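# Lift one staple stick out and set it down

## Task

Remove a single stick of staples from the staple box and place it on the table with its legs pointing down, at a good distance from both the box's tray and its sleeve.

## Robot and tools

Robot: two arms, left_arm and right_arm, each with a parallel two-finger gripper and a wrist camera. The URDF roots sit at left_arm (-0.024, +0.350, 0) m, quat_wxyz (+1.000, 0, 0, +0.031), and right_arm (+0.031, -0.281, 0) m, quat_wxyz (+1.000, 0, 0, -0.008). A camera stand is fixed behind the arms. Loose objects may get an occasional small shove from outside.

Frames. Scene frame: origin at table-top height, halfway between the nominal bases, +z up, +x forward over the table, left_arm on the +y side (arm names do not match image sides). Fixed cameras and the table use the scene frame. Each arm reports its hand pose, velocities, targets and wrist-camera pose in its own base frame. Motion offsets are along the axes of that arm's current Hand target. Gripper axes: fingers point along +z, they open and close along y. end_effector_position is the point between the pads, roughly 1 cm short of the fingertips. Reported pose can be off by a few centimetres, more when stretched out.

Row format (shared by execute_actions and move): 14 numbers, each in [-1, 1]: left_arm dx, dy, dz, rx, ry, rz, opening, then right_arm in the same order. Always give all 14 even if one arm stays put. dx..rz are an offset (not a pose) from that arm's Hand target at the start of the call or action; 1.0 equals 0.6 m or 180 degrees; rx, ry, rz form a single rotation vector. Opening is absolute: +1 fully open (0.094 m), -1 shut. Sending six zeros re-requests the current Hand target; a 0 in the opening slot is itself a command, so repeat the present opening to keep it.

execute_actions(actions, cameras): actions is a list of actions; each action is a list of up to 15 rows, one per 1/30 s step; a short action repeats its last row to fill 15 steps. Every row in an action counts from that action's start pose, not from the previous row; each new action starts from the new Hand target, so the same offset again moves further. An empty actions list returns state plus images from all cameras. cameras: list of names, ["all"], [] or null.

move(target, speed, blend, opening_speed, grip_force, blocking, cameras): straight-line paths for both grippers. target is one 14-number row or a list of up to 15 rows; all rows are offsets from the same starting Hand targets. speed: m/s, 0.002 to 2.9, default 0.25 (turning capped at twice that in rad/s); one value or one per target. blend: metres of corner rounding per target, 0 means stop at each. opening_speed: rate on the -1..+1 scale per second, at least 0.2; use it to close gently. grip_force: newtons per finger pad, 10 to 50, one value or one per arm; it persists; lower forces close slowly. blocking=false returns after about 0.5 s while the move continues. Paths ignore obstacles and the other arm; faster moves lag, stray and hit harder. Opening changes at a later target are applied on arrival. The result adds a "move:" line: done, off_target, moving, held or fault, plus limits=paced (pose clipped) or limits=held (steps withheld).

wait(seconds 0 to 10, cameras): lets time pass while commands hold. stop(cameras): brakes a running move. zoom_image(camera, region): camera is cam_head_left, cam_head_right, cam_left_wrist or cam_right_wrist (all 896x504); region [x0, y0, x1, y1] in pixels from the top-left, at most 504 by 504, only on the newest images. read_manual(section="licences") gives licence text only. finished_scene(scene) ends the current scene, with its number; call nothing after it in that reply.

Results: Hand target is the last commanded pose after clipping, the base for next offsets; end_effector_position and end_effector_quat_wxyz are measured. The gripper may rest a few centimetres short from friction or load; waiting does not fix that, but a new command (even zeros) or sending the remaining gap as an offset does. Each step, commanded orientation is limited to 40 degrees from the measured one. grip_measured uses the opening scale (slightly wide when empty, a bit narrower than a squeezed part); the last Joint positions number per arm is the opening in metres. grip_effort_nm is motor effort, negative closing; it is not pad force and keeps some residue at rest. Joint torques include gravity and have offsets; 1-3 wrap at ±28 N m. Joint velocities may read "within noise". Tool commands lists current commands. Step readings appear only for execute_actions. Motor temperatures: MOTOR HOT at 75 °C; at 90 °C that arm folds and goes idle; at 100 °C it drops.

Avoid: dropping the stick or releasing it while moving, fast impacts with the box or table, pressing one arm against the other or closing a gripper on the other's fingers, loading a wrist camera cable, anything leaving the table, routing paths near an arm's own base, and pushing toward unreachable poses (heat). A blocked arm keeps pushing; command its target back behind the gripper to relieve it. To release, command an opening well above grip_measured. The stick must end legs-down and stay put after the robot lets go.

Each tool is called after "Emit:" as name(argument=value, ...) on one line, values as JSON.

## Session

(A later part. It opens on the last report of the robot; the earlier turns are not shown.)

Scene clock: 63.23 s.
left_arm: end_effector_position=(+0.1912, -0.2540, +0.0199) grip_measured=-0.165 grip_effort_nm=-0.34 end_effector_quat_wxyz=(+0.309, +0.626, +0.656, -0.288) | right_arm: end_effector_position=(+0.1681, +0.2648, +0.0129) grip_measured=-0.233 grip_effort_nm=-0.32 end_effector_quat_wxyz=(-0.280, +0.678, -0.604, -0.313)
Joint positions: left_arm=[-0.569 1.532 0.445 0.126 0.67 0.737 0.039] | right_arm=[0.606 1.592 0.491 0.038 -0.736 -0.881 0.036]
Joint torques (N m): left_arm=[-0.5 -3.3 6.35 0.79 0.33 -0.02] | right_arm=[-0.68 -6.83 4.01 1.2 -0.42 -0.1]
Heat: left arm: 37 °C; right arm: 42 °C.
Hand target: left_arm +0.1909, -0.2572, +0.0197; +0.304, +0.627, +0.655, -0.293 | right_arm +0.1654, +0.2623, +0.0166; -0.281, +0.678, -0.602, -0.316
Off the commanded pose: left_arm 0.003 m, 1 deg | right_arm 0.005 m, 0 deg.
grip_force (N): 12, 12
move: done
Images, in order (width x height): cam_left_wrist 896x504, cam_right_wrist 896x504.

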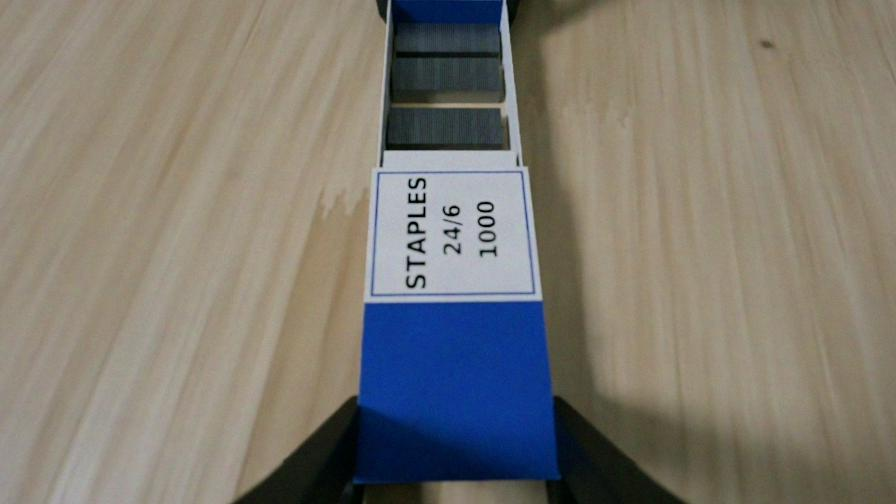

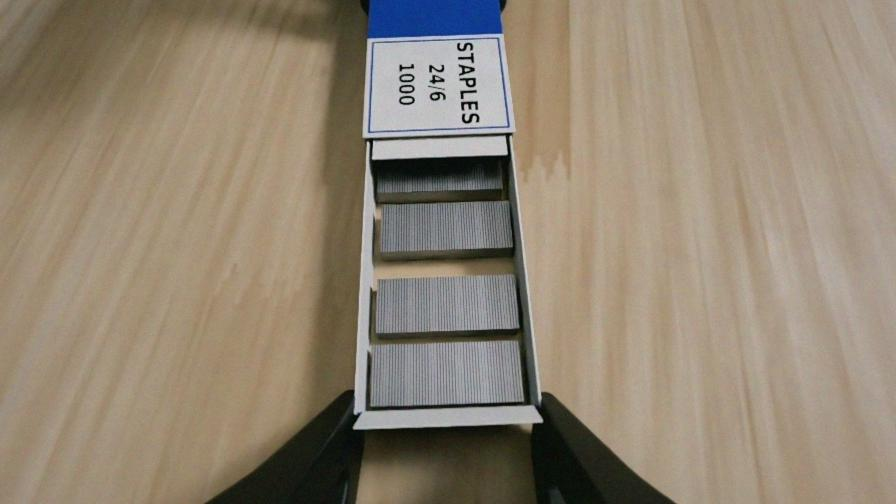

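Emit:
move(target=[[0,0,0,0,0,0,0.3,0,0,0,0,0,0,0.25],[0,0,-0.22,0,0,0,0.3,0,0,-0.1,0,0,0,0.25],[0,0,-0.22,0,0,0,0.3,-0.172,-0.004,-0.063,0.162,0.168,0.474,0.0],[0,0,-0.22,0,0,0,0.3,-0.108,-0.004,-0.01,0.162,0.168,0.474,0.0]], cameras=["all"], speed=[0.1,0.15,0.2,0.12], grip_force=50)

Scene clock: 90.93 s.
left_arm: end_effector_position=(+0.1799, -0.1540, +0.0938) grip_measured=+0.299 grip_effort_nm=0.06 end_effector_quat_wxyz=(+0.291, +0.627, +0.662, -0.291) | right_arm: end_effector_position=(+0.1625, +0.2983, +0.0728) grip_measured=+0.002 grip_effort_nm=-0.10 end_effector_quat_wxyz=(-0.012, -0.071, +0.992, +0.107)
Joint positions: left_arm=[-0.112 1.217 0.638 -0.835 0.837 1.335 0.061] | right_arm=[0.991 1.705 1.217 -0.925 -0.148 0.859 0.047]
Joint torques (N m): left_arm=[0.55 -2.07 9.22 0.16 0.62 0.06] | right_arm=[0.49 -6.69 5.48 0.91 0.02 0.06]
Heat: left arm: 39 °C; right arm: 42 °C.
Hand target: left_arm +0.1870, -0.1561, +0.1047; +0.304, +0.626, +0.655, -0.293 | right_arm +0.1634, +0.2994, +0.0701; -0.008, -0.070, +0.992, +0.104
Off the commanded pose: left_arm 0.013 m, 2 deg | right_arm 0.003 m, 1 deg.
move: off_target (left_arm)

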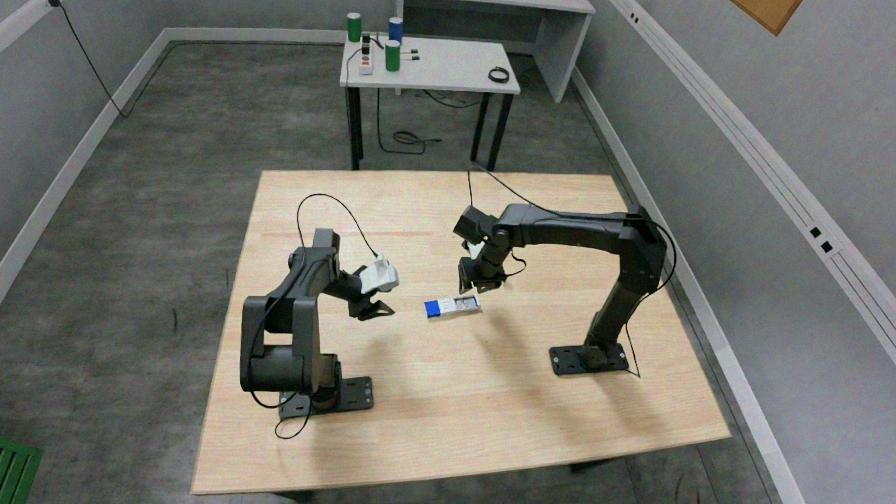

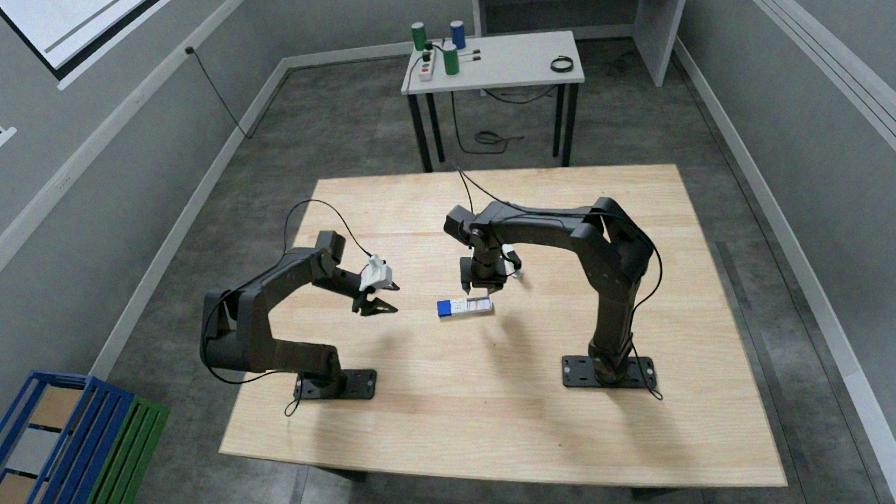

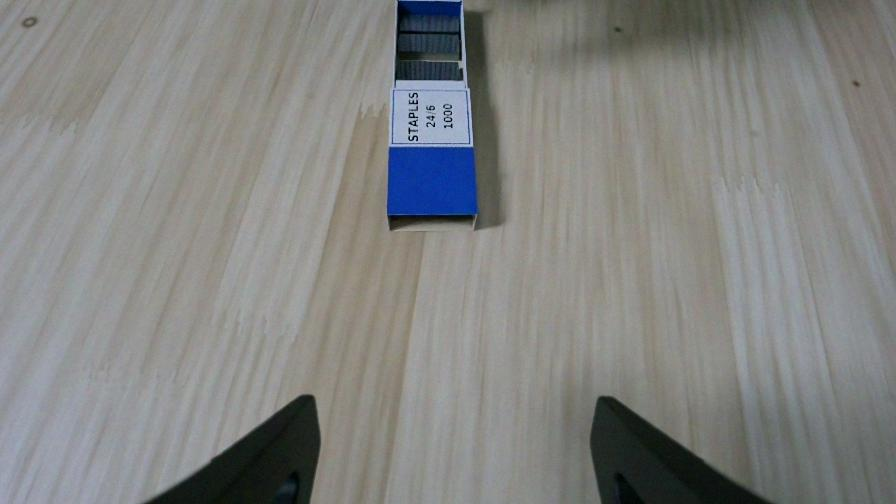

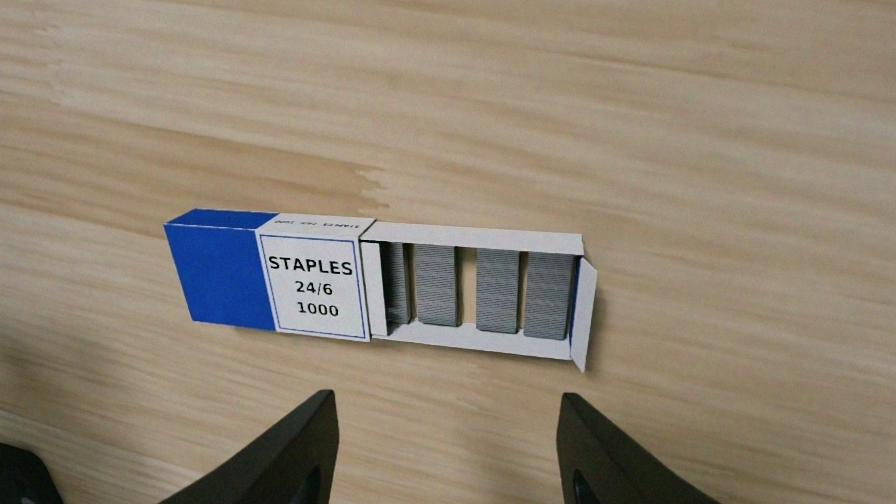

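Emit:
move(target=[0,0,0,0,0,0,0.3,0,0.0067,0.058,0,0,-0.0067,-0.53], cameras=["cam_right_wrist"], speed=0.08)

Emit:
zoom_image(camera="cam_right_wrist", region=[340, 260, 600, 504])

Scene clock: 98.60 s.
left_arm: end_effector_position=(+0.1799, -0.1540, +0.0938) grip_measured=+0.299 grip_effort_nm=0.06 end_effector_quat_wxyz=(+0.291, +0.627, +0.662, -0.291) | right_arm: end_effector_position=(+0.1616, +0.3102, +0.0411) grip_measured=-0.528 grip_effort_nm=-0.11 end_effector_quat_wxyz=(-0.009, -0.082, +0.991, +0.109)
Joint positions: left_arm=[-0.112 1.217 0.638 -0.835 0.837 1.335 0.061] | right_arm=[1.013 1.772 1.163 -0.797 -0.144 0.86 0.022]
Joint torques (N m): left_arm=[0.53 -2.07 9.24 0.15 0.62 0.07] | right_arm=[0.53 -6.91 5.22 0.94 0.02 0.07]
Heat: left arm: 41 °C; right arm: 42 °C.
Hand target: left_arm +0.1870, -0.1561, +0.1047; +0.304, +0.626, +0.655, -0.293 | right_arm +0.1618, +0.3104, +0.0369; -0.007, -0.080, +0.991, +0.104
Off the commanded pose: left_arm 0.013 m, 2 deg | right_arm 0.004 m, 1 deg.
move: off_target (left_arm)
Images, in order (width x height): cam_right_wrist 896x504.

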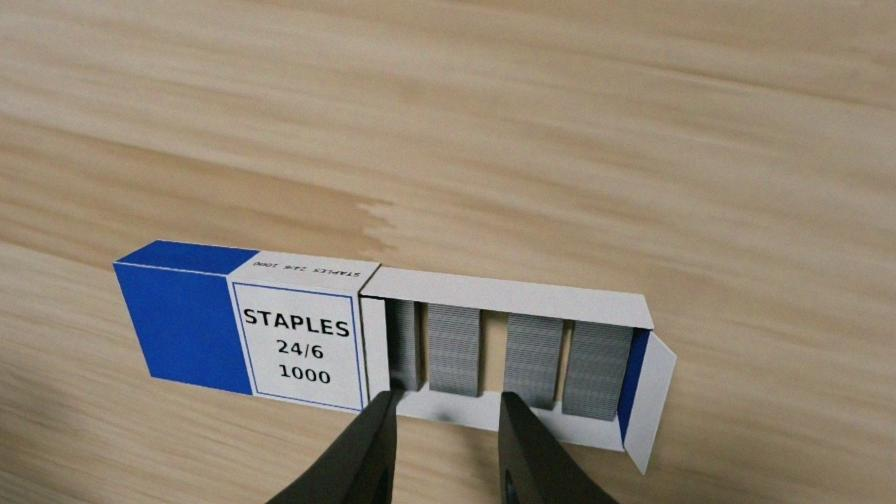

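Scaled by 1.938.

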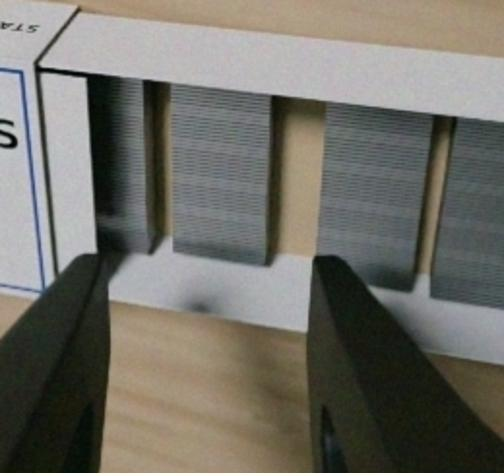

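Emit:
move(target=[0,0,0,0,0,0,0.3,-0.003,-0.0035,0.020,0,0,0,-0.66], cameras=["cam_right_wrist"], speed=0.05)

Emit:
zoom_image(camera="cam_right_wrist", region=[340, 260, 600, 504])

Scene clock: 102.20 s.
left_arm: end_effector_position=(+0.1799, -0.1540, +0.0938) grip_measured=+0.299 grip_effort_nm=0.06 end_effector_quat_wxyz=(+0.291, +0.627, +0.662, -0.291) | right_arm: end_effector_position=(+0.1628, +0.3121, +0.0302) grip_measured=-0.658 grip_effort_nm=-0.10 end_effector_quat_wxyz=(-0.008, -0.082, +0.990, +0.110)
Joint positions: left_arm=[-0.112 1.217 0.638 -0.835 0.837 1.335 0.061] | right_arm=[1.013 1.793 1.142 -0.751 -0.144 0.86 0.016]
Joint torques (N m): left_arm=[0.54 -2.07 9.22 0.16 0.62 0.09] | right_arm=[0.2 -6.83 5.04 0.94 0.02 0.03]
Heat: left arm: 41 °C; right arm: 42 °C.
Hand target: left_arm +0.1870, -0.1561, +0.1047; +0.304, +0.626, +0.655, -0.293 | right_arm +0.1635, +0.3111, +0.0247; -0.007, -0.080, +0.991, +0.104
Off the commanded pose: left_arm 0.013 m, 2 deg | right_arm 0.006 m, 1 deg.
move: off_target (left_arm)
Images, in order (width x height): cam_right_wrist 896x504.

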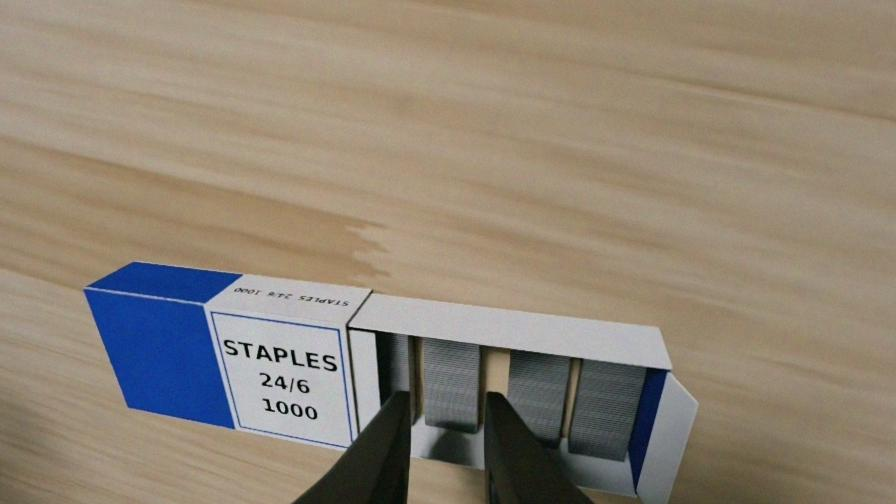

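Scaled by 1.938.

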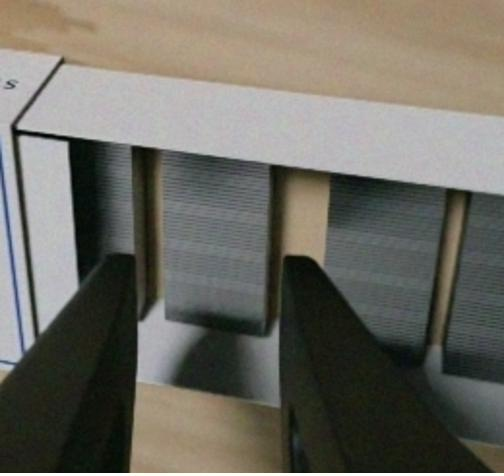

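Emit:
move(target=[0,0,0,0,0,0,0.3,0.004,-0.0025,0.010,0,0,0,-0.66], cameras=["cam_right_wrist"], speed=0.04)

Emit:
zoom_image(camera="cam_right_wrist", region=[350, 304, 550, 504])

Scene clock: 104.60 s.
left_arm: end_effector_position=(+0.1799, -0.1540, +0.0938) grip_measured=+0.299 grip_effort_nm=0.06 end_effector_quat_wxyz=(+0.291, +0.627, +0.662, -0.291) | right_arm: end_effector_position=(+0.1623, +0.3114, +0.0255) grip_measured=-0.658 grip_effort_nm=-0.11 end_effector_quat_wxyz=(-0.007, -0.082, +0.990, +0.112)
Joint positions: left_arm=[-0.112 1.217 0.638 -0.835 0.837 1.335 0.061] | right_arm=[1.013 1.793 1.121 -0.725 -0.144 0.862 0.016]
Joint torques (N m): left_arm=[0.54 -2.09 9.22 0.15 0.62 0.08] | right_arm=[0.72 -6.54 4.93 0.95 0.02 0.07]
Heat: left arm: 41 °C; right arm: 42 °C.
Hand target: left_arm +0.1870, -0.1561, +0.1047; +0.304, +0.626, +0.655, -0.293 | right_arm +0.1612, +0.3105, +0.0185; -0.007, -0.080, +0.991, +0.104
Off the commanded pose: left_arm 0.013 m, 2 deg | right_arm 0.007 m, 1 deg.
move: off_target (left_arm)
Images, in order (width x height): cam_right_wrist 896x504.

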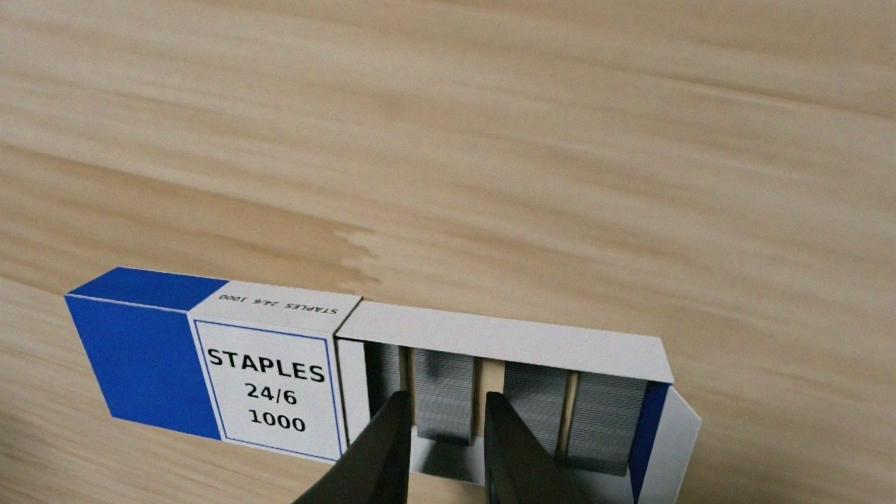

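Scaled by 2.520.

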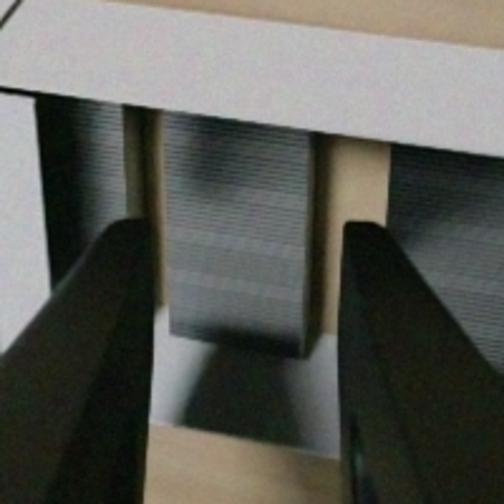

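Emit:
move(target=[0,0,0,0,0,0,0.3,0.004,0.0009,0.009,0,0,0,-0.706], cameras=["cam_right_wrist"], speed=0.03)

Emit:
zoom_image(camera="cam_right_wrist", region=[350, 304, 550, 504])

Scene clock: 108.57 s.
left_arm: end_effector_position=(+0.1799, -0.1540, +0.0938) grip_measured=+0.299 grip_effort_nm=0.06 end_effector_quat_wxyz=(+0.291, +0.627, +0.662, -0.291) | right_arm: end_effector_position=(+0.1593, +0.3127, +0.0195) grip_measured=-0.704 grip_effort_nm=-0.10 end_effector_quat_wxyz=(-0.007, -0.082, +0.990, +0.111)
Joint positions: left_arm=[-0.112 1.217 0.638 -0.835 0.837 1.335 0.061] | right_arm=[1.024 1.803 1.108 -0.703 -0.143 0.871 0.014]
Joint torques (N m): left_arm=[0.53 -2.07 9.28 0.16 0.61 0.08] | right_arm=[0.55 -6.74 4.89 0.94 0.02 0.05]
Heat: left arm: 42 °C; right arm: 42 °C.
Hand target: left_arm +0.1870, -0.1561, +0.1047; +0.304, +0.626, +0.655, -0.293 | right_arm +0.1587, +0.3118, +0.0134; -0.007, -0.080, +0.991, +0.104
Off the commanded pose: left_arm 0.013 m, 2 deg | right_arm 0.006 m, 1 deg.
move: off_target (left_arm)
Images, in order (width x height): cam_right_wrist 896x504.

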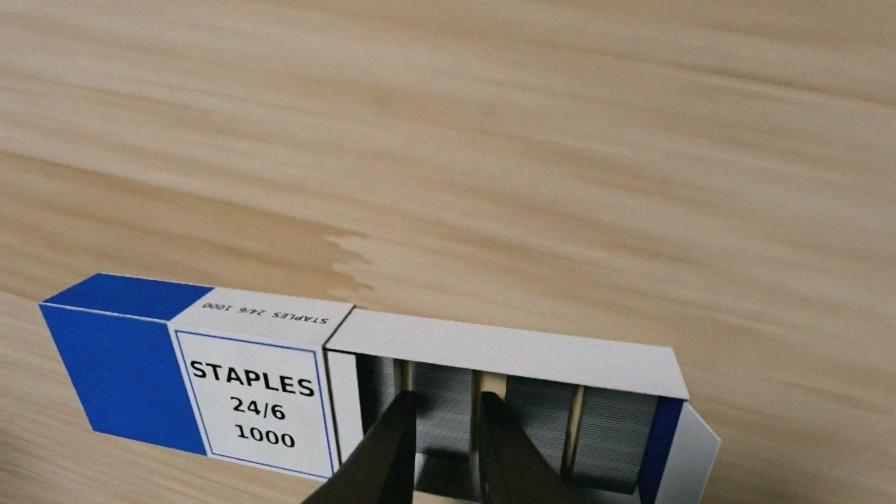

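Scaled by 2.520.

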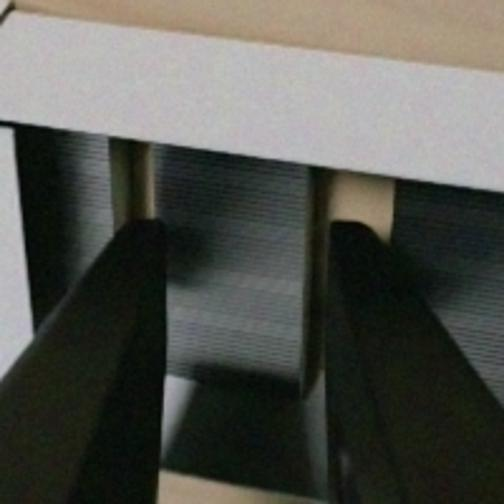

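Emit:
move(target=[0,0,0,0,0,0,0.3,0.002,0.002,0.005,0,0,0,-0.72], cameras=["cam_right_wrist"], speed=0.03)

Emit:
zoom_image(camera="cam_right_wrist", region=[350, 304, 550, 504])

Scene clock: 111.23 s.
left_arm: end_effector_position=(+0.1799, -0.1540, +0.0938) grip_measured=+0.299 grip_effort_nm=0.06 end_effector_quat_wxyz=(+0.291, +0.627, +0.662, -0.291) | right_arm: end_effector_position=(+0.1586, +0.3151, +0.0188) grip_measured=-0.718 grip_effort_nm=-0.11 end_effector_quat_wxyz=(-0.006, -0.082, +0.990, +0.113)
Joint positions: left_arm=[-0.112 1.217 0.638 -0.835 0.837 1.335 0.061] | right_arm=[1.029 1.806 1.108 -0.694 -0.142 0.877 0.013]
Joint torques (N m): left_arm=[0.55 -2.03 9.25 0.16 0.61 0.07] | right_arm=[0.68 -6.5 4.67 0.98 0.02 0.06]
Heat: left arm: 42 °C; right arm: 41 °C.
Hand target: left_arm +0.1870, -0.1561, +0.1047; +0.304, +0.626, +0.655, -0.293 | right_arm +0.1571, +0.3133, +0.0106; -0.007, -0.080, +0.991, +0.104
Off the commanded pose: left_arm 0.013 m, 2 deg | right_arm 0.008 m, 1 deg.
move: off_target (left_arm)
Images, in order (width x height): cam_right_wrist 896x504.

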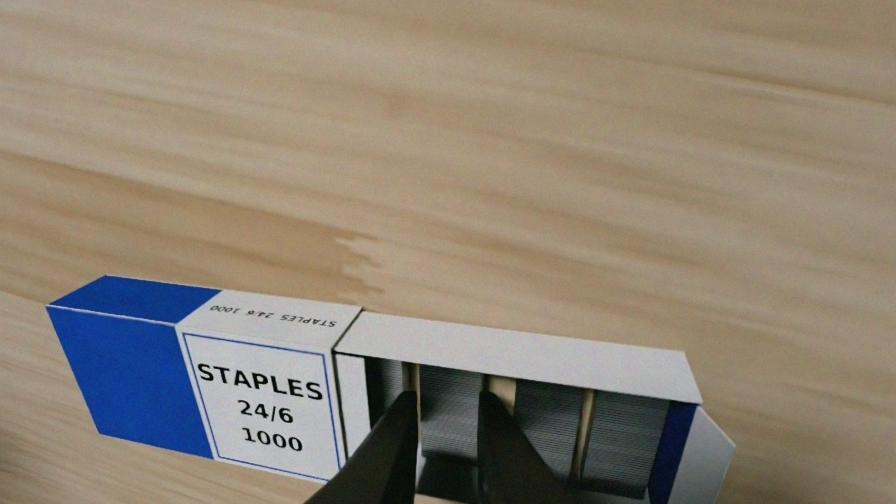

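Scaled by 2.520.

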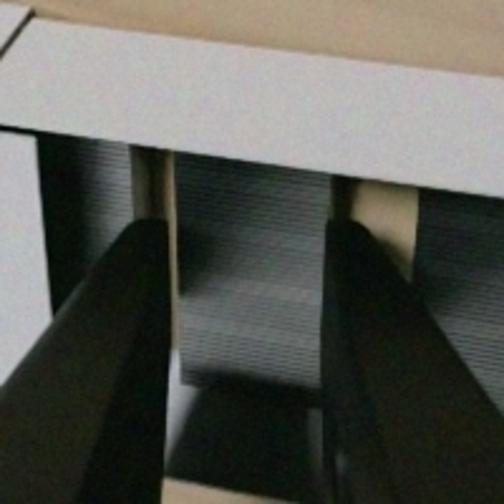

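Emit:
move(target=[0,0,0,0,0,0,0.3,0.0,-0.0027,0.003,0,0,0,-0.705], cameras=["cam_right_wrist"], speed=0.03)

Emit:
zoom_image(camera="cam_right_wrist", region=[350, 304, 550, 504])

Scene clock: 112.93 s.
left_arm: end_effector_position=(+0.1799, -0.1540, +0.0938) grip_measured=+0.299 grip_effort_nm=0.06 end_effector_quat_wxyz=(+0.291, +0.627, +0.662, -0.291) | right_arm: end_effector_position=(+0.1587, +0.3153, +0.0185) grip_measured=-0.707 grip_effort_nm=0.12 end_effector_quat_wxyz=(-0.006, -0.082, +0.990, +0.114)
Joint positions: left_arm=[-0.112 1.217 0.638 -0.835 0.837 1.335 0.061] | right_arm=[1.029 1.806 1.106 -0.69 -0.142 0.877 0.014]
Joint torques (N m): left_arm=[0.58 -2.04 9.22 0.17 0.63 0.08] | right_arm=[0.43 -6.48 4.21 1.05 0.02 0.04]
Heat: left arm: 42 °C; right arm: 41 °C.
Hand target: left_arm +0.1870, -0.1561, +0.1047; +0.304, +0.626, +0.655, -0.293 | right_arm +0.1573, +0.3121, +0.0085; -0.007, -0.080, +0.991, +0.104
Off the commanded pose: left_arm 0.013 m, 2 deg | right_arm 0.011 m, 1 deg.
move: off_target (left_arm, right_arm)
Images, in order (width x height): cam_right_wrist 896x504.

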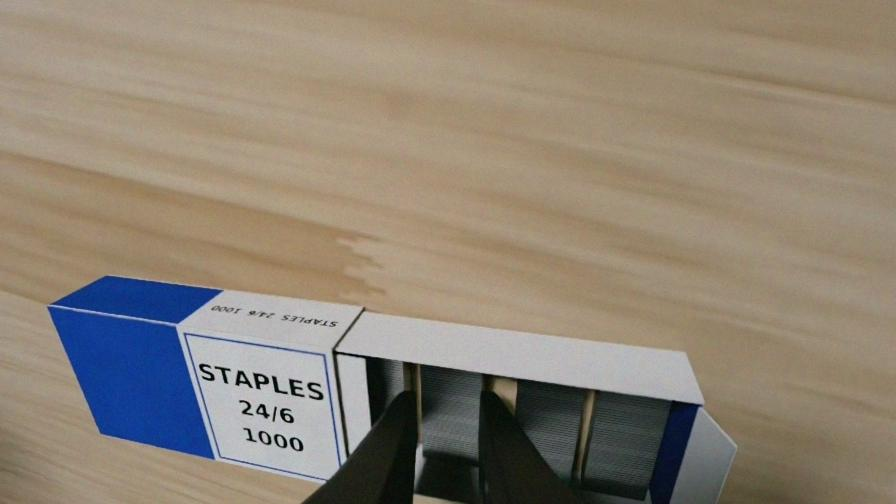

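Scaled by 2.520.

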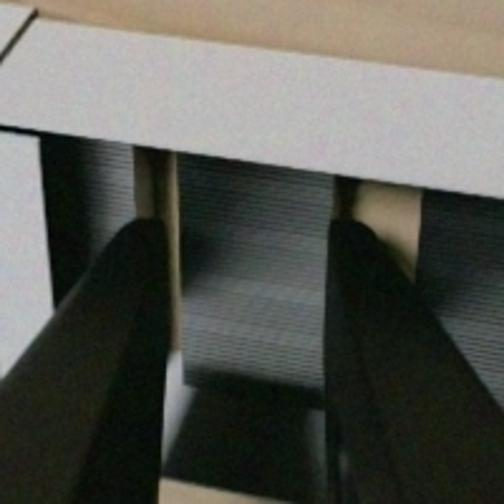

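Emit:
move(target=[0,0,0,0,0,0,0.3,0,0.0045,-0.0117,0,0,0,-0.70], cameras=["cam_right_wrist"], speed=0.03)

Emit:
zoom_image(camera="cam_right_wrist", region=[350, 304, 550, 504])

Scene clock: 115.90 s.
left_arm: end_effector_position=(+0.1799, -0.1540, +0.0938) grip_measured=+0.299 grip_effort_nm=0.06 end_effector_quat_wxyz=(+0.291, +0.627, +0.662, -0.291) | right_arm: end_effector_position=(+0.1586, +0.3152, +0.0184) grip_measured=-0.702 grip_effort_nm=0.12 end_effector_quat_wxyz=(-0.006, -0.082, +0.990, +0.114)
Joint positions: left_arm=[-0.112 1.217 0.638 -0.835 0.837 1.335 0.061] | right_arm=[1.029 1.806 1.106 -0.691 -0.142 0.877 0.014]
Joint torques (N m): left_arm=[0.57 -2.07 9.24 0.17 0.61 0.07] | right_arm=[0.68 -7.16 5.6 0.73 0.02 0.06]
Heat: left arm: 42 °C; right arm: 41 °C.
Hand target: left_arm +0.1870, -0.1561, +0.1047; +0.304, +0.626, +0.655, -0.293 | right_arm +0.1571, +0.3132, +0.0159; -0.007, -0.080, +0.991, +0.104
Off the commanded pose: left_arm 0.013 m, 2 deg | right_arm 0.004 m, 1 deg.
move: off_target (left_arm)
Images, in order (width x height): cam_right_wrist 896x504.

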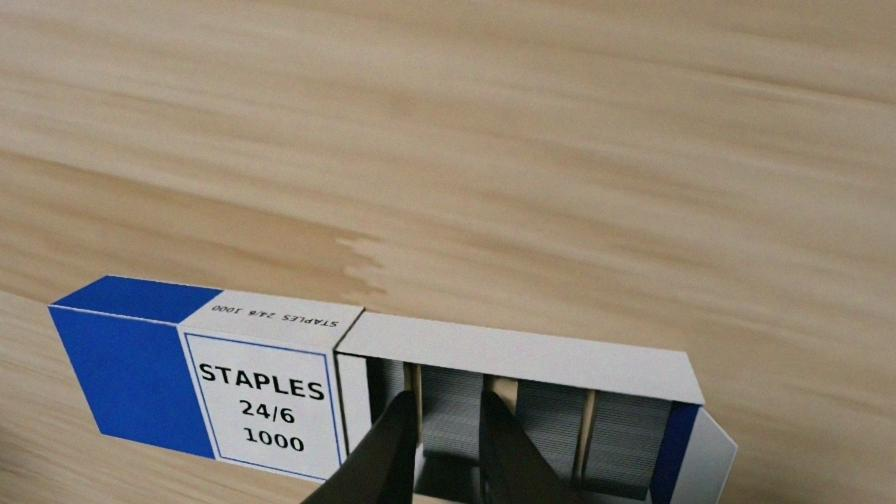

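Scaled by 2.520.

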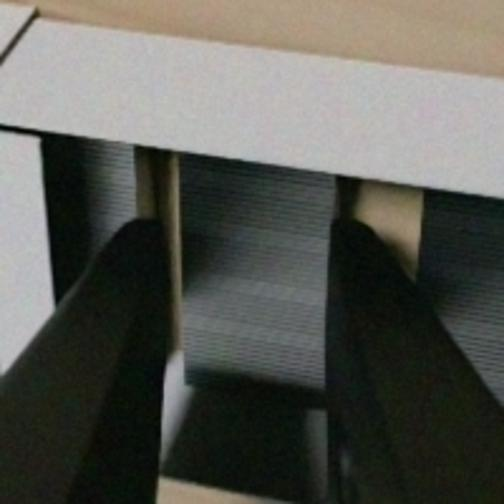

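Emit:
move(target=[[0,0,0,0,0,0,0.3,0,-0.003,-0.02,0,0,0,-0.70],[0,0,0,0,0,0,0.3,0,-0.0028,0.009,0,0,0,-0.70]], cameras=["cam_right_wrist"], speed=[0.06,0.03])

Emit:
zoom_image(camera="cam_right_wrist", region=[350, 304, 550, 504])

Scene clock: 119.53 s.
left_arm: end_effector_position=(+0.1799, -0.1540, +0.0938) grip_measured=+0.299 grip_effort_nm=0.06 end_effector_quat_wxyz=(+0.291, +0.627, +0.662, -0.291) | right_arm: end_effector_position=(+0.1581, +0.3140, +0.0174) grip_measured=-0.702 grip_effort_nm=0.11 end_effector_quat_wxyz=(-0.006, -0.082, +0.990, +0.112)
Joint positions: left_arm=[-0.112 1.217 0.638 -0.835 0.837 1.335 0.061] | right_arm=[1.029 1.806 1.102 -0.691 -0.141 0.877 0.014]
Joint torques (N m): left_arm=[0.54 -2.11 9.22 0.16 0.62 0.07] | right_arm=[0.53 -6.52 4.86 0.95 0.01 0.06]
Heat: left arm: 42 °C; right arm: 41 °C.
Hand target: left_arm +0.1870, -0.1561, +0.1047; +0.304, +0.626, +0.655, -0.293 | right_arm +0.1572, +0.3128, +0.0103; -0.007, -0.080, +0.991, +0.104
Off the commanded pose: left_arm 0.013 m, 2 deg | right_arm 0.007 m, 1 deg.
move: off_target (left_arm)
Images, in order (width x height): cam_right_wrist 896x504.

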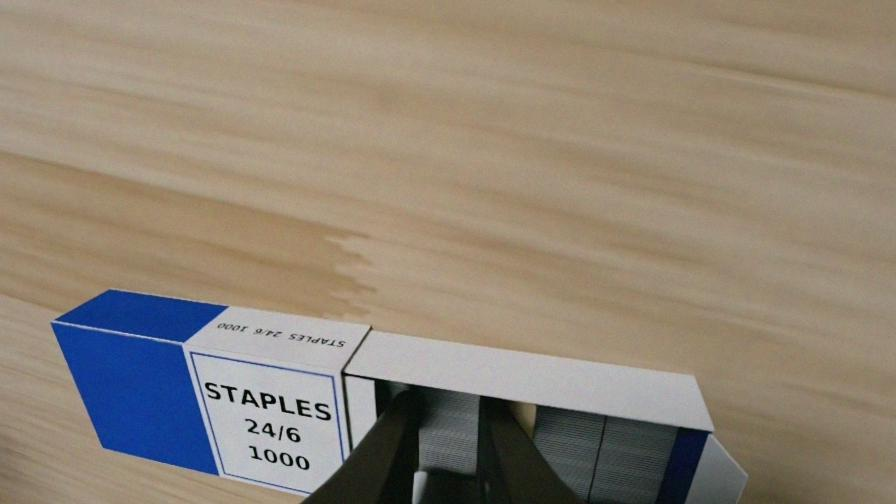

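Scaled by 2.520.

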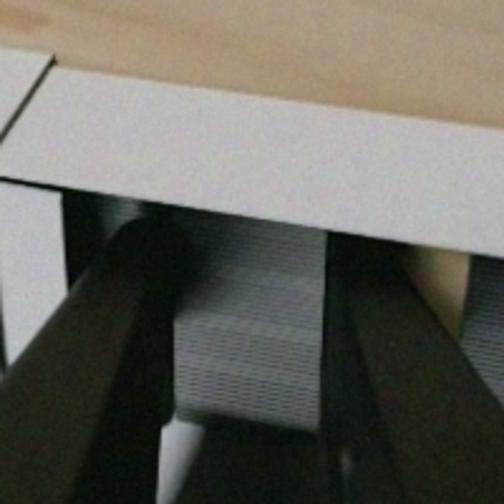

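Emit:
move(target=[0,0,0,0,0,0,0.3,0,0,0,0,0,0,-0.79], cameras=["cam_right_wrist"], grip_force=15)

Emit:
zoom_image(camera="cam_right_wrist", region=[350, 304, 550, 504])

Scene clock: 122.47 s.
left_arm: end_effector_position=(+0.1799, -0.1540, +0.0938) grip_measured=+0.299 grip_effort_nm=0.06 end_effector_quat_wxyz=(+0.291, +0.627, +0.662, -0.291) | right_arm: end_effector_position=(+0.1582, +0.3141, +0.0174) grip_measured=-0.788 grip_effort_nm=-0.11 end_effector_quat_wxyz=(-0.006, -0.082, +0.990, +0.112)
Joint positions: left_arm=[-0.112 1.217 0.638 -0.835 0.837 1.335 0.061] | right_arm=[1.029 1.806 1.102 -0.69 -0.141 0.877 0.01]
Joint torques (N m): left_arm=[0.54 -2.07 9.25 0.16 0.61 0.07] | right_arm=[0.55 -6.54 4.88 0.96 0.01 0.06]
Motor temperatures (°C): left_arm=[31 34 43 33 32 32 28] | right_arm=[33 38 41 37 30 29 31]
Heat: left arm: 43 °C; right arm: 41 °C.
Hand target: left_arm +0.1870, -0.1561, +0.1047; +0.304, +0.626, +0.655, -0.293 | right_arm +0.1572, +0.3128, +0.0103; -0.007, -0.080, +0.991, +0.104
Off the commanded pose: left_arm 0.013 m, 2 deg | right_arm 0.007 m, 1 deg.
grip_force (N): 15, 15
move: off_target (left_arm)
Images, in order (width x height): cam_right_wrist 896x504.

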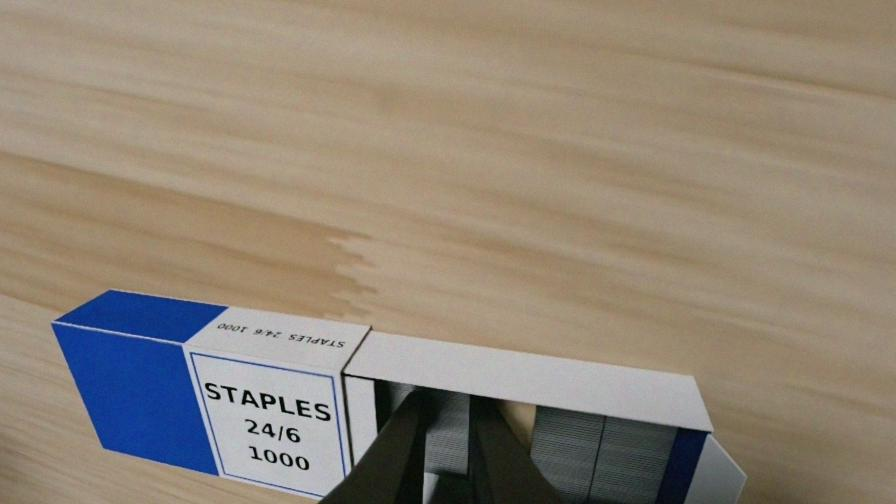

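Scaled by 2.520.

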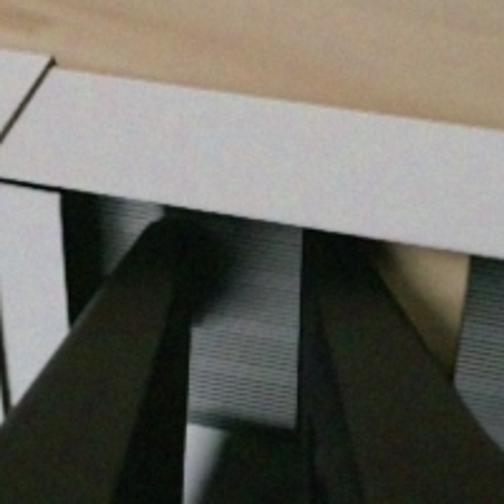

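Emit:
move(target=[[0,0,0,0,0,0,0.3,0,0,-0.001,0,0,0,-0.69],[0,0,0,0,0,0,0.3,0.006,-0.0005,0.0065,0,0,0,-0.69]], cameras=["cam_right_wrist"], speed=0.03)

Emit:
zoom_image(camera="cam_right_wrist", region=[350, 304, 550, 504])

Scene clock: 125.50 s.
left_arm: end_effector_position=(+0.1799, -0.1540, +0.0938) grip_measured=+0.299 grip_effort_nm=0.06 end_effector_quat_wxyz=(+0.291, +0.627, +0.662, -0.291) | right_arm: end_effector_position=(+0.1565, +0.3165, +0.0158) grip_measured=-0.692 grip_effort_nm=0.12 end_effector_quat_wxyz=(-0.004, -0.082, +0.990, +0.116)
Joint positions: left_arm=[-0.112 1.217 0.638 -0.835 0.837 1.335 0.061] | right_arm=[1.037 1.806 1.093 -0.671 -0.14 0.885 0.014]
Joint torques (N m): left_arm=[0.53 -2.06 9.25 0.16 0.61 0.08] | right_arm=[0.73 -6.52 4.33 0.96 0.03 0.07]
Heat: left arm: 43 °C; right arm: 41 °C.
Hand target: left_arm +0.1870, -0.1561, +0.1047; +0.304, +0.626, +0.655, -0.293 | right_arm +0.1537, +0.3127, +0.0064; -0.007, -0.080, +0.991, +0.104
Off the commanded pose: left_arm 0.013 m, 2 deg | right_arm 0.011 m, 1 deg.
grip_force (N): 15, 15
move: off_target (left_arm, right_arm)
Images, in order (width x height): cam_right_wrist 896x504.

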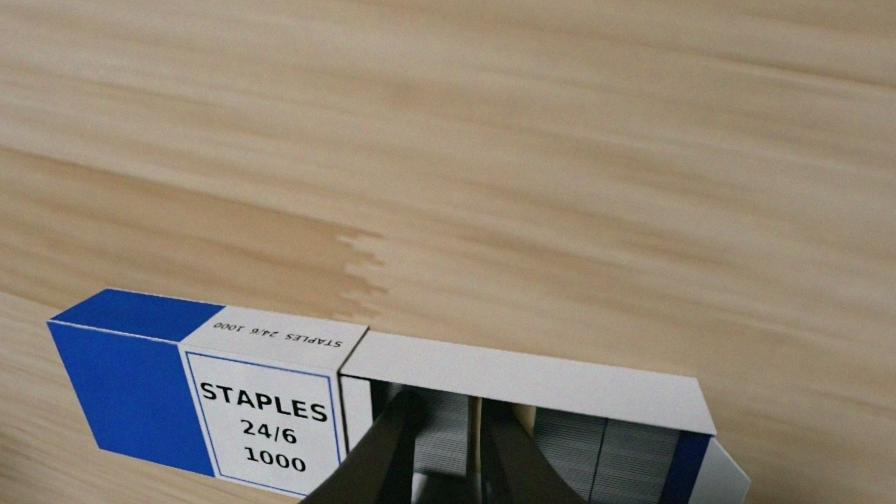

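Scaled by 2.520.

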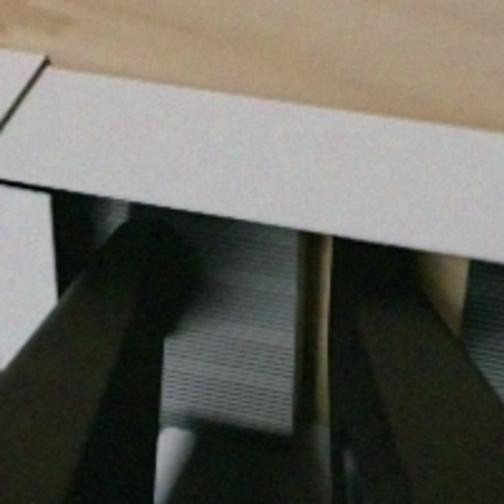

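Emit:
move(target=[[0,0,0,0,0,0,0.3,0.007,0.0069,-0.028,0,0,0,-1],[0,0,0,0,0,0,0.3,0.007,0.0069,-0.0013,0,0,0,-1],[0,0,0,0,0,0,0.3,0.007,-0.003,-0.0033,0,0,0,-1]], cameras=["cam_right_wrist"], speed=[0.06,0.04,0.03])

Emit:
zoom_image(camera="cam_right_wrist", region=[350, 304, 550, 504])

Scene clock: 132.50 s.
left_arm: end_effector_position=(+0.1799, -0.1540, +0.0938) grip_measured=+0.299 grip_effort_nm=0.06 end_effector_quat_wxyz=(+0.291, +0.627, +0.662, -0.291) | right_arm: end_effector_position=(+0.1523, +0.3185, +0.0168) grip_measured=-0.993 grip_effort_nm=-0.35 end_effector_quat_wxyz=(-0.002, -0.081, +0.990, +0.117)
Joint positions: left_arm=[-0.112 1.217 0.638 -0.835 0.837 1.335 0.061] | right_arm=[1.053 1.801 1.09 -0.668 -0.135 0.903 0]
Joint torques (N m): left_arm=[0.57 -2.04 9.22 0.15 0.62 0.08] | right_arm=[-0.24 -7.34 3.54 0.94 -0.01 -0.04]
Heat: left arm: 43 °C; right arm: 41 °C.
Hand target: left_arm +0.1870, -0.1561, +0.1047; +0.304, +0.626, +0.655, -0.293 | right_arm +0.1498, +0.3100, +0.0080; -0.007, -0.080, +0.991, +0.104
Off the commanded pose: left_arm 0.013 m, 2 deg | right_arm 0.013 m, 2 deg.
grip_force (N): 15, 15
move: off_target (left_arm, right_arm)
Images, in order (width x height): cam_right_wrist 896x504.

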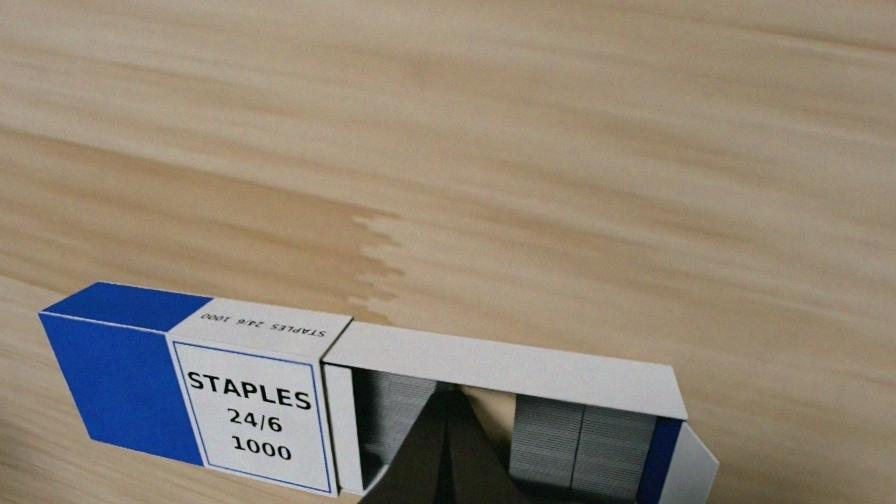

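Scaled by 2.520.

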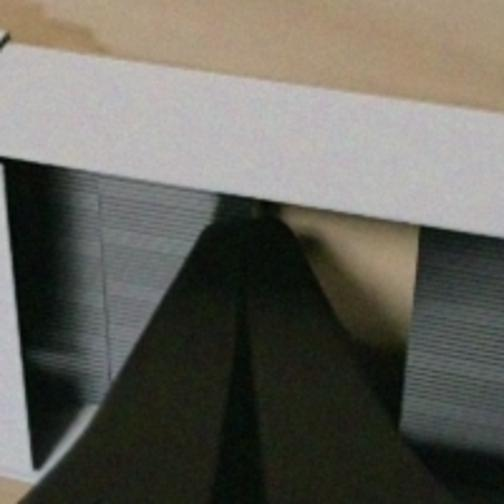

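Emit:
move(target=[0,0,0,0,0,0,0.3,-0.003,0.0242,-0.0154,0,0,0,-1], cameras=["cam_right_wrist"], speed=0.06)

Emit:
zoom_image(camera="cam_right_wrist", region=[350, 304, 550, 504])

Scene clock: 135.23 s.
left_arm: end_effector_position=(+0.1799, -0.1540, +0.0938) grip_measured=+0.299 grip_effort_nm=0.06 end_effector_quat_wxyz=(+0.291, +0.627, +0.662, -0.291) | right_arm: end_effector_position=(+0.1472, +0.3180, +0.0189) grip_measured=-0.994 grip_effort_nm=-0.34 end_effector_quat_wxyz=(-0.010, -0.082, +0.991, +0.107)
Joint positions: left_arm=[-0.112 1.217 0.638 -0.835 0.837 1.335 0.061] | right_arm=[1.065 1.806 1.11 -0.707 -0.135 0.911 0]
Joint torques (N m): left_arm=[0.57 -2.09 9.22 0.16 0.62 0.07] | right_arm=[0.46 -6.72 7.08 0.71 0.01 0.06]
Heat: left arm: 43 °C; right arm: 41 °C.
Hand target: left_arm +0.1870, -0.1561, +0.1047; +0.304, +0.626, +0.655, -0.293 | right_arm +0.1496, +0.3223, +0.0200; -0.007, -0.080, +0.991, +0.104
Off the commanded pose: left_arm 0.013 m, 2 deg | right_arm 0.005 m, 1 deg.
grip_force (N): 15, 15
move: off_target (left_arm)
Images, in order (width x height): cam_right_wrist 896x504.

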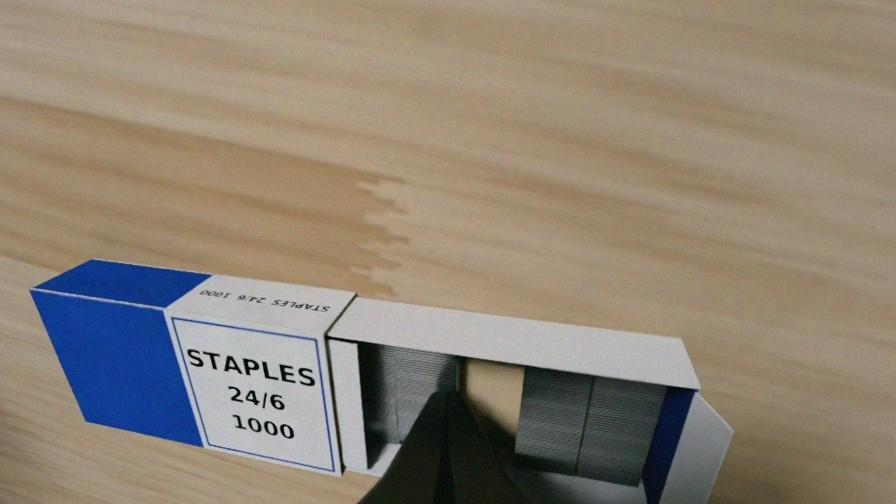

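Scaled by 2.520.

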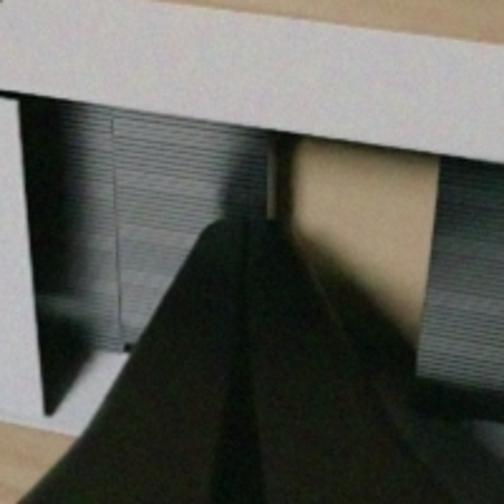

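Emit:
move(target=[0,0,0,0,0,0,0.3,0,0.0105,-0.005,0,0,0,-1], cameras=["cam_right_wrist"], speed=0.06)

Emit:
zoom_image(camera="cam_right_wrist", region=[350, 304, 550, 504])

Scene clock: 137.83 s.
left_arm: end_effector_position=(+0.1799, -0.1540, +0.0938) grip_measured=+0.299 grip_effort_nm=0.06 end_effector_quat_wxyz=(+0.291, +0.627, +0.662, -0.291) | right_arm: end_effector_position=(+0.1464, +0.3234, +0.0231) grip_measured=-0.994 grip_effort_nm=-0.34 end_effector_quat_wxyz=(-0.011, -0.082, +0.991, +0.107)
Joint positions: left_arm=[-0.112 1.217 0.638 -0.835 0.837 1.335 0.061] | right_arm=[1.075 1.815 1.139 -0.727 -0.134 0.921 0]
Joint torques (N m): left_arm=[0.54 -2.09 9.26 0.17 0.62 0.06] | right_arm=[0.57 -6.82 7.15 0.73 0.04 0.07]
Heat: left arm: 43 °C; right arm: 41 °C.
Hand target: left_arm +0.1870, -0.1561, +0.1047; +0.304, +0.626, +0.655, -0.293 | right_arm +0.1487, +0.3277, +0.0242; -0.007, -0.080, +0.991, +0.104
Off the commanded pose: left_arm 0.013 m, 2 deg | right_arm 0.005 m, 1 deg.
grip_force (N): 15, 15
move: off_target (left_arm)
Images, in order (width x height): cam_right_wrist 896x504.

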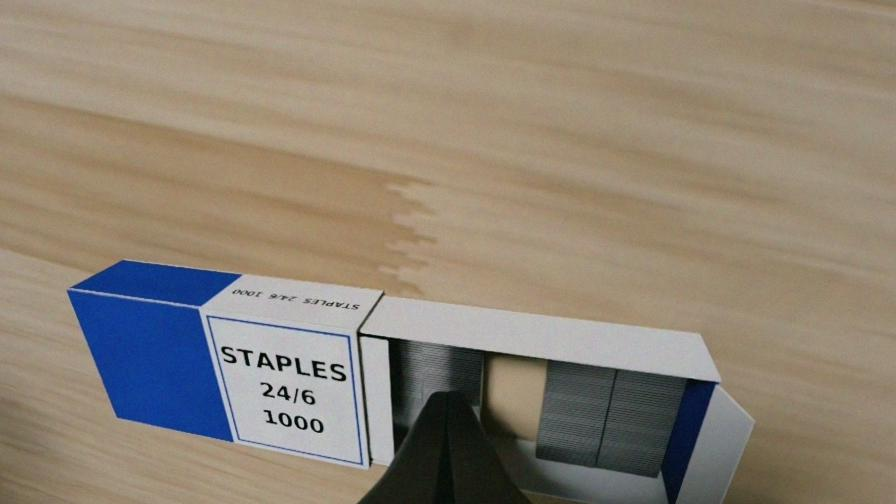

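Scaled by 2.520.

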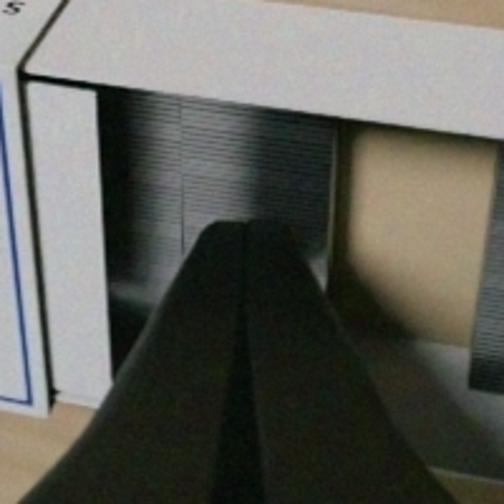

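Emit:
move(target=[[0,0,0,0,0,0,0.3,0,-0.0059,0.0277,0,0,0,-1],[0,0,0,0,0,0,0.3,0,-0.0222,0.0242,0,0,0,-1],[0,0,0,0,0,0,0.3,0,-0.0152,-0.0084,0,0,0,-1]], cameras=["cam_right_wrist"], speed=[0.03,0.03,0.06])

Emit:
zoom_image(camera="cam_right_wrist", region=[350, 304, 550, 504])

Scene clock: 141.47 s.
left_arm: end_effector_position=(+0.1799, -0.1540, +0.0938) grip_measured=+0.299 grip_effort_nm=0.06 end_effector_quat_wxyz=(+0.291, +0.627, +0.662, -0.291) | right_arm: end_effector_position=(+0.1476, +0.3217, +0.0181) grip_measured=-0.994 grip_effort_nm=-0.34 end_effector_quat_wxyz=(-0.012, -0.079, +0.991, +0.107)
Joint positions: left_arm=[-0.112 1.217 0.638 -0.835 0.837 1.335 0.061] | right_arm=[1.068 1.82 1.125 -0.708 -0.138 0.921 0]
Joint torques (N m): left_arm=[0.57 -2.09 9.21 0.15 0.62 0.07] | right_arm=[-0.53 -9.63 6.19 0.43 0.03 -0.11]
Heat: left arm: 43 °C; right arm: 41 °C.
Hand target: left_arm +0.1870, -0.1561, +0.1047; +0.304, +0.626, +0.655, -0.293 | right_arm +0.1503, +0.3180, +0.0274; -0.006, -0.080, +0.991, +0.104
Off the commanded pose: left_arm 0.013 m, 2 deg | right_arm 0.010 m, 1 deg.
grip_force (N): 15, 15
move: off_target (left_arm)
Images, in order (width x height): cam_right_wrist 896x504.

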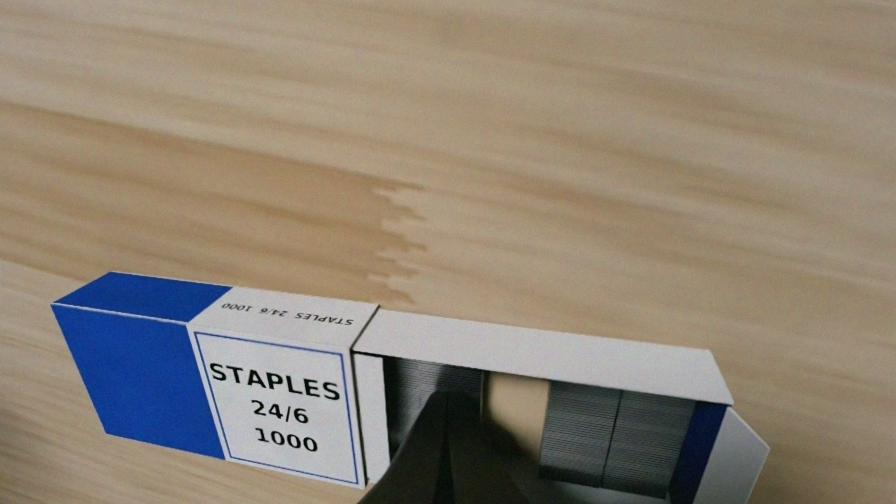

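Scaled by 2.520.

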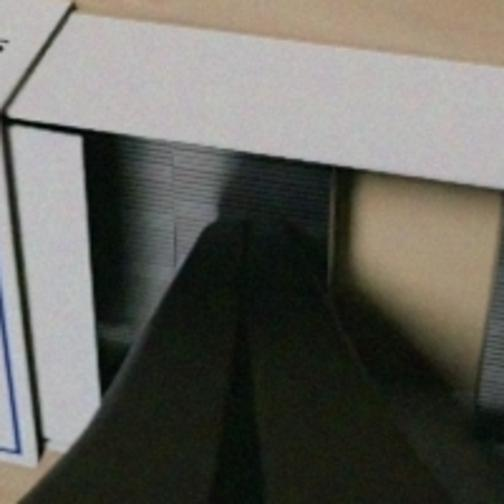

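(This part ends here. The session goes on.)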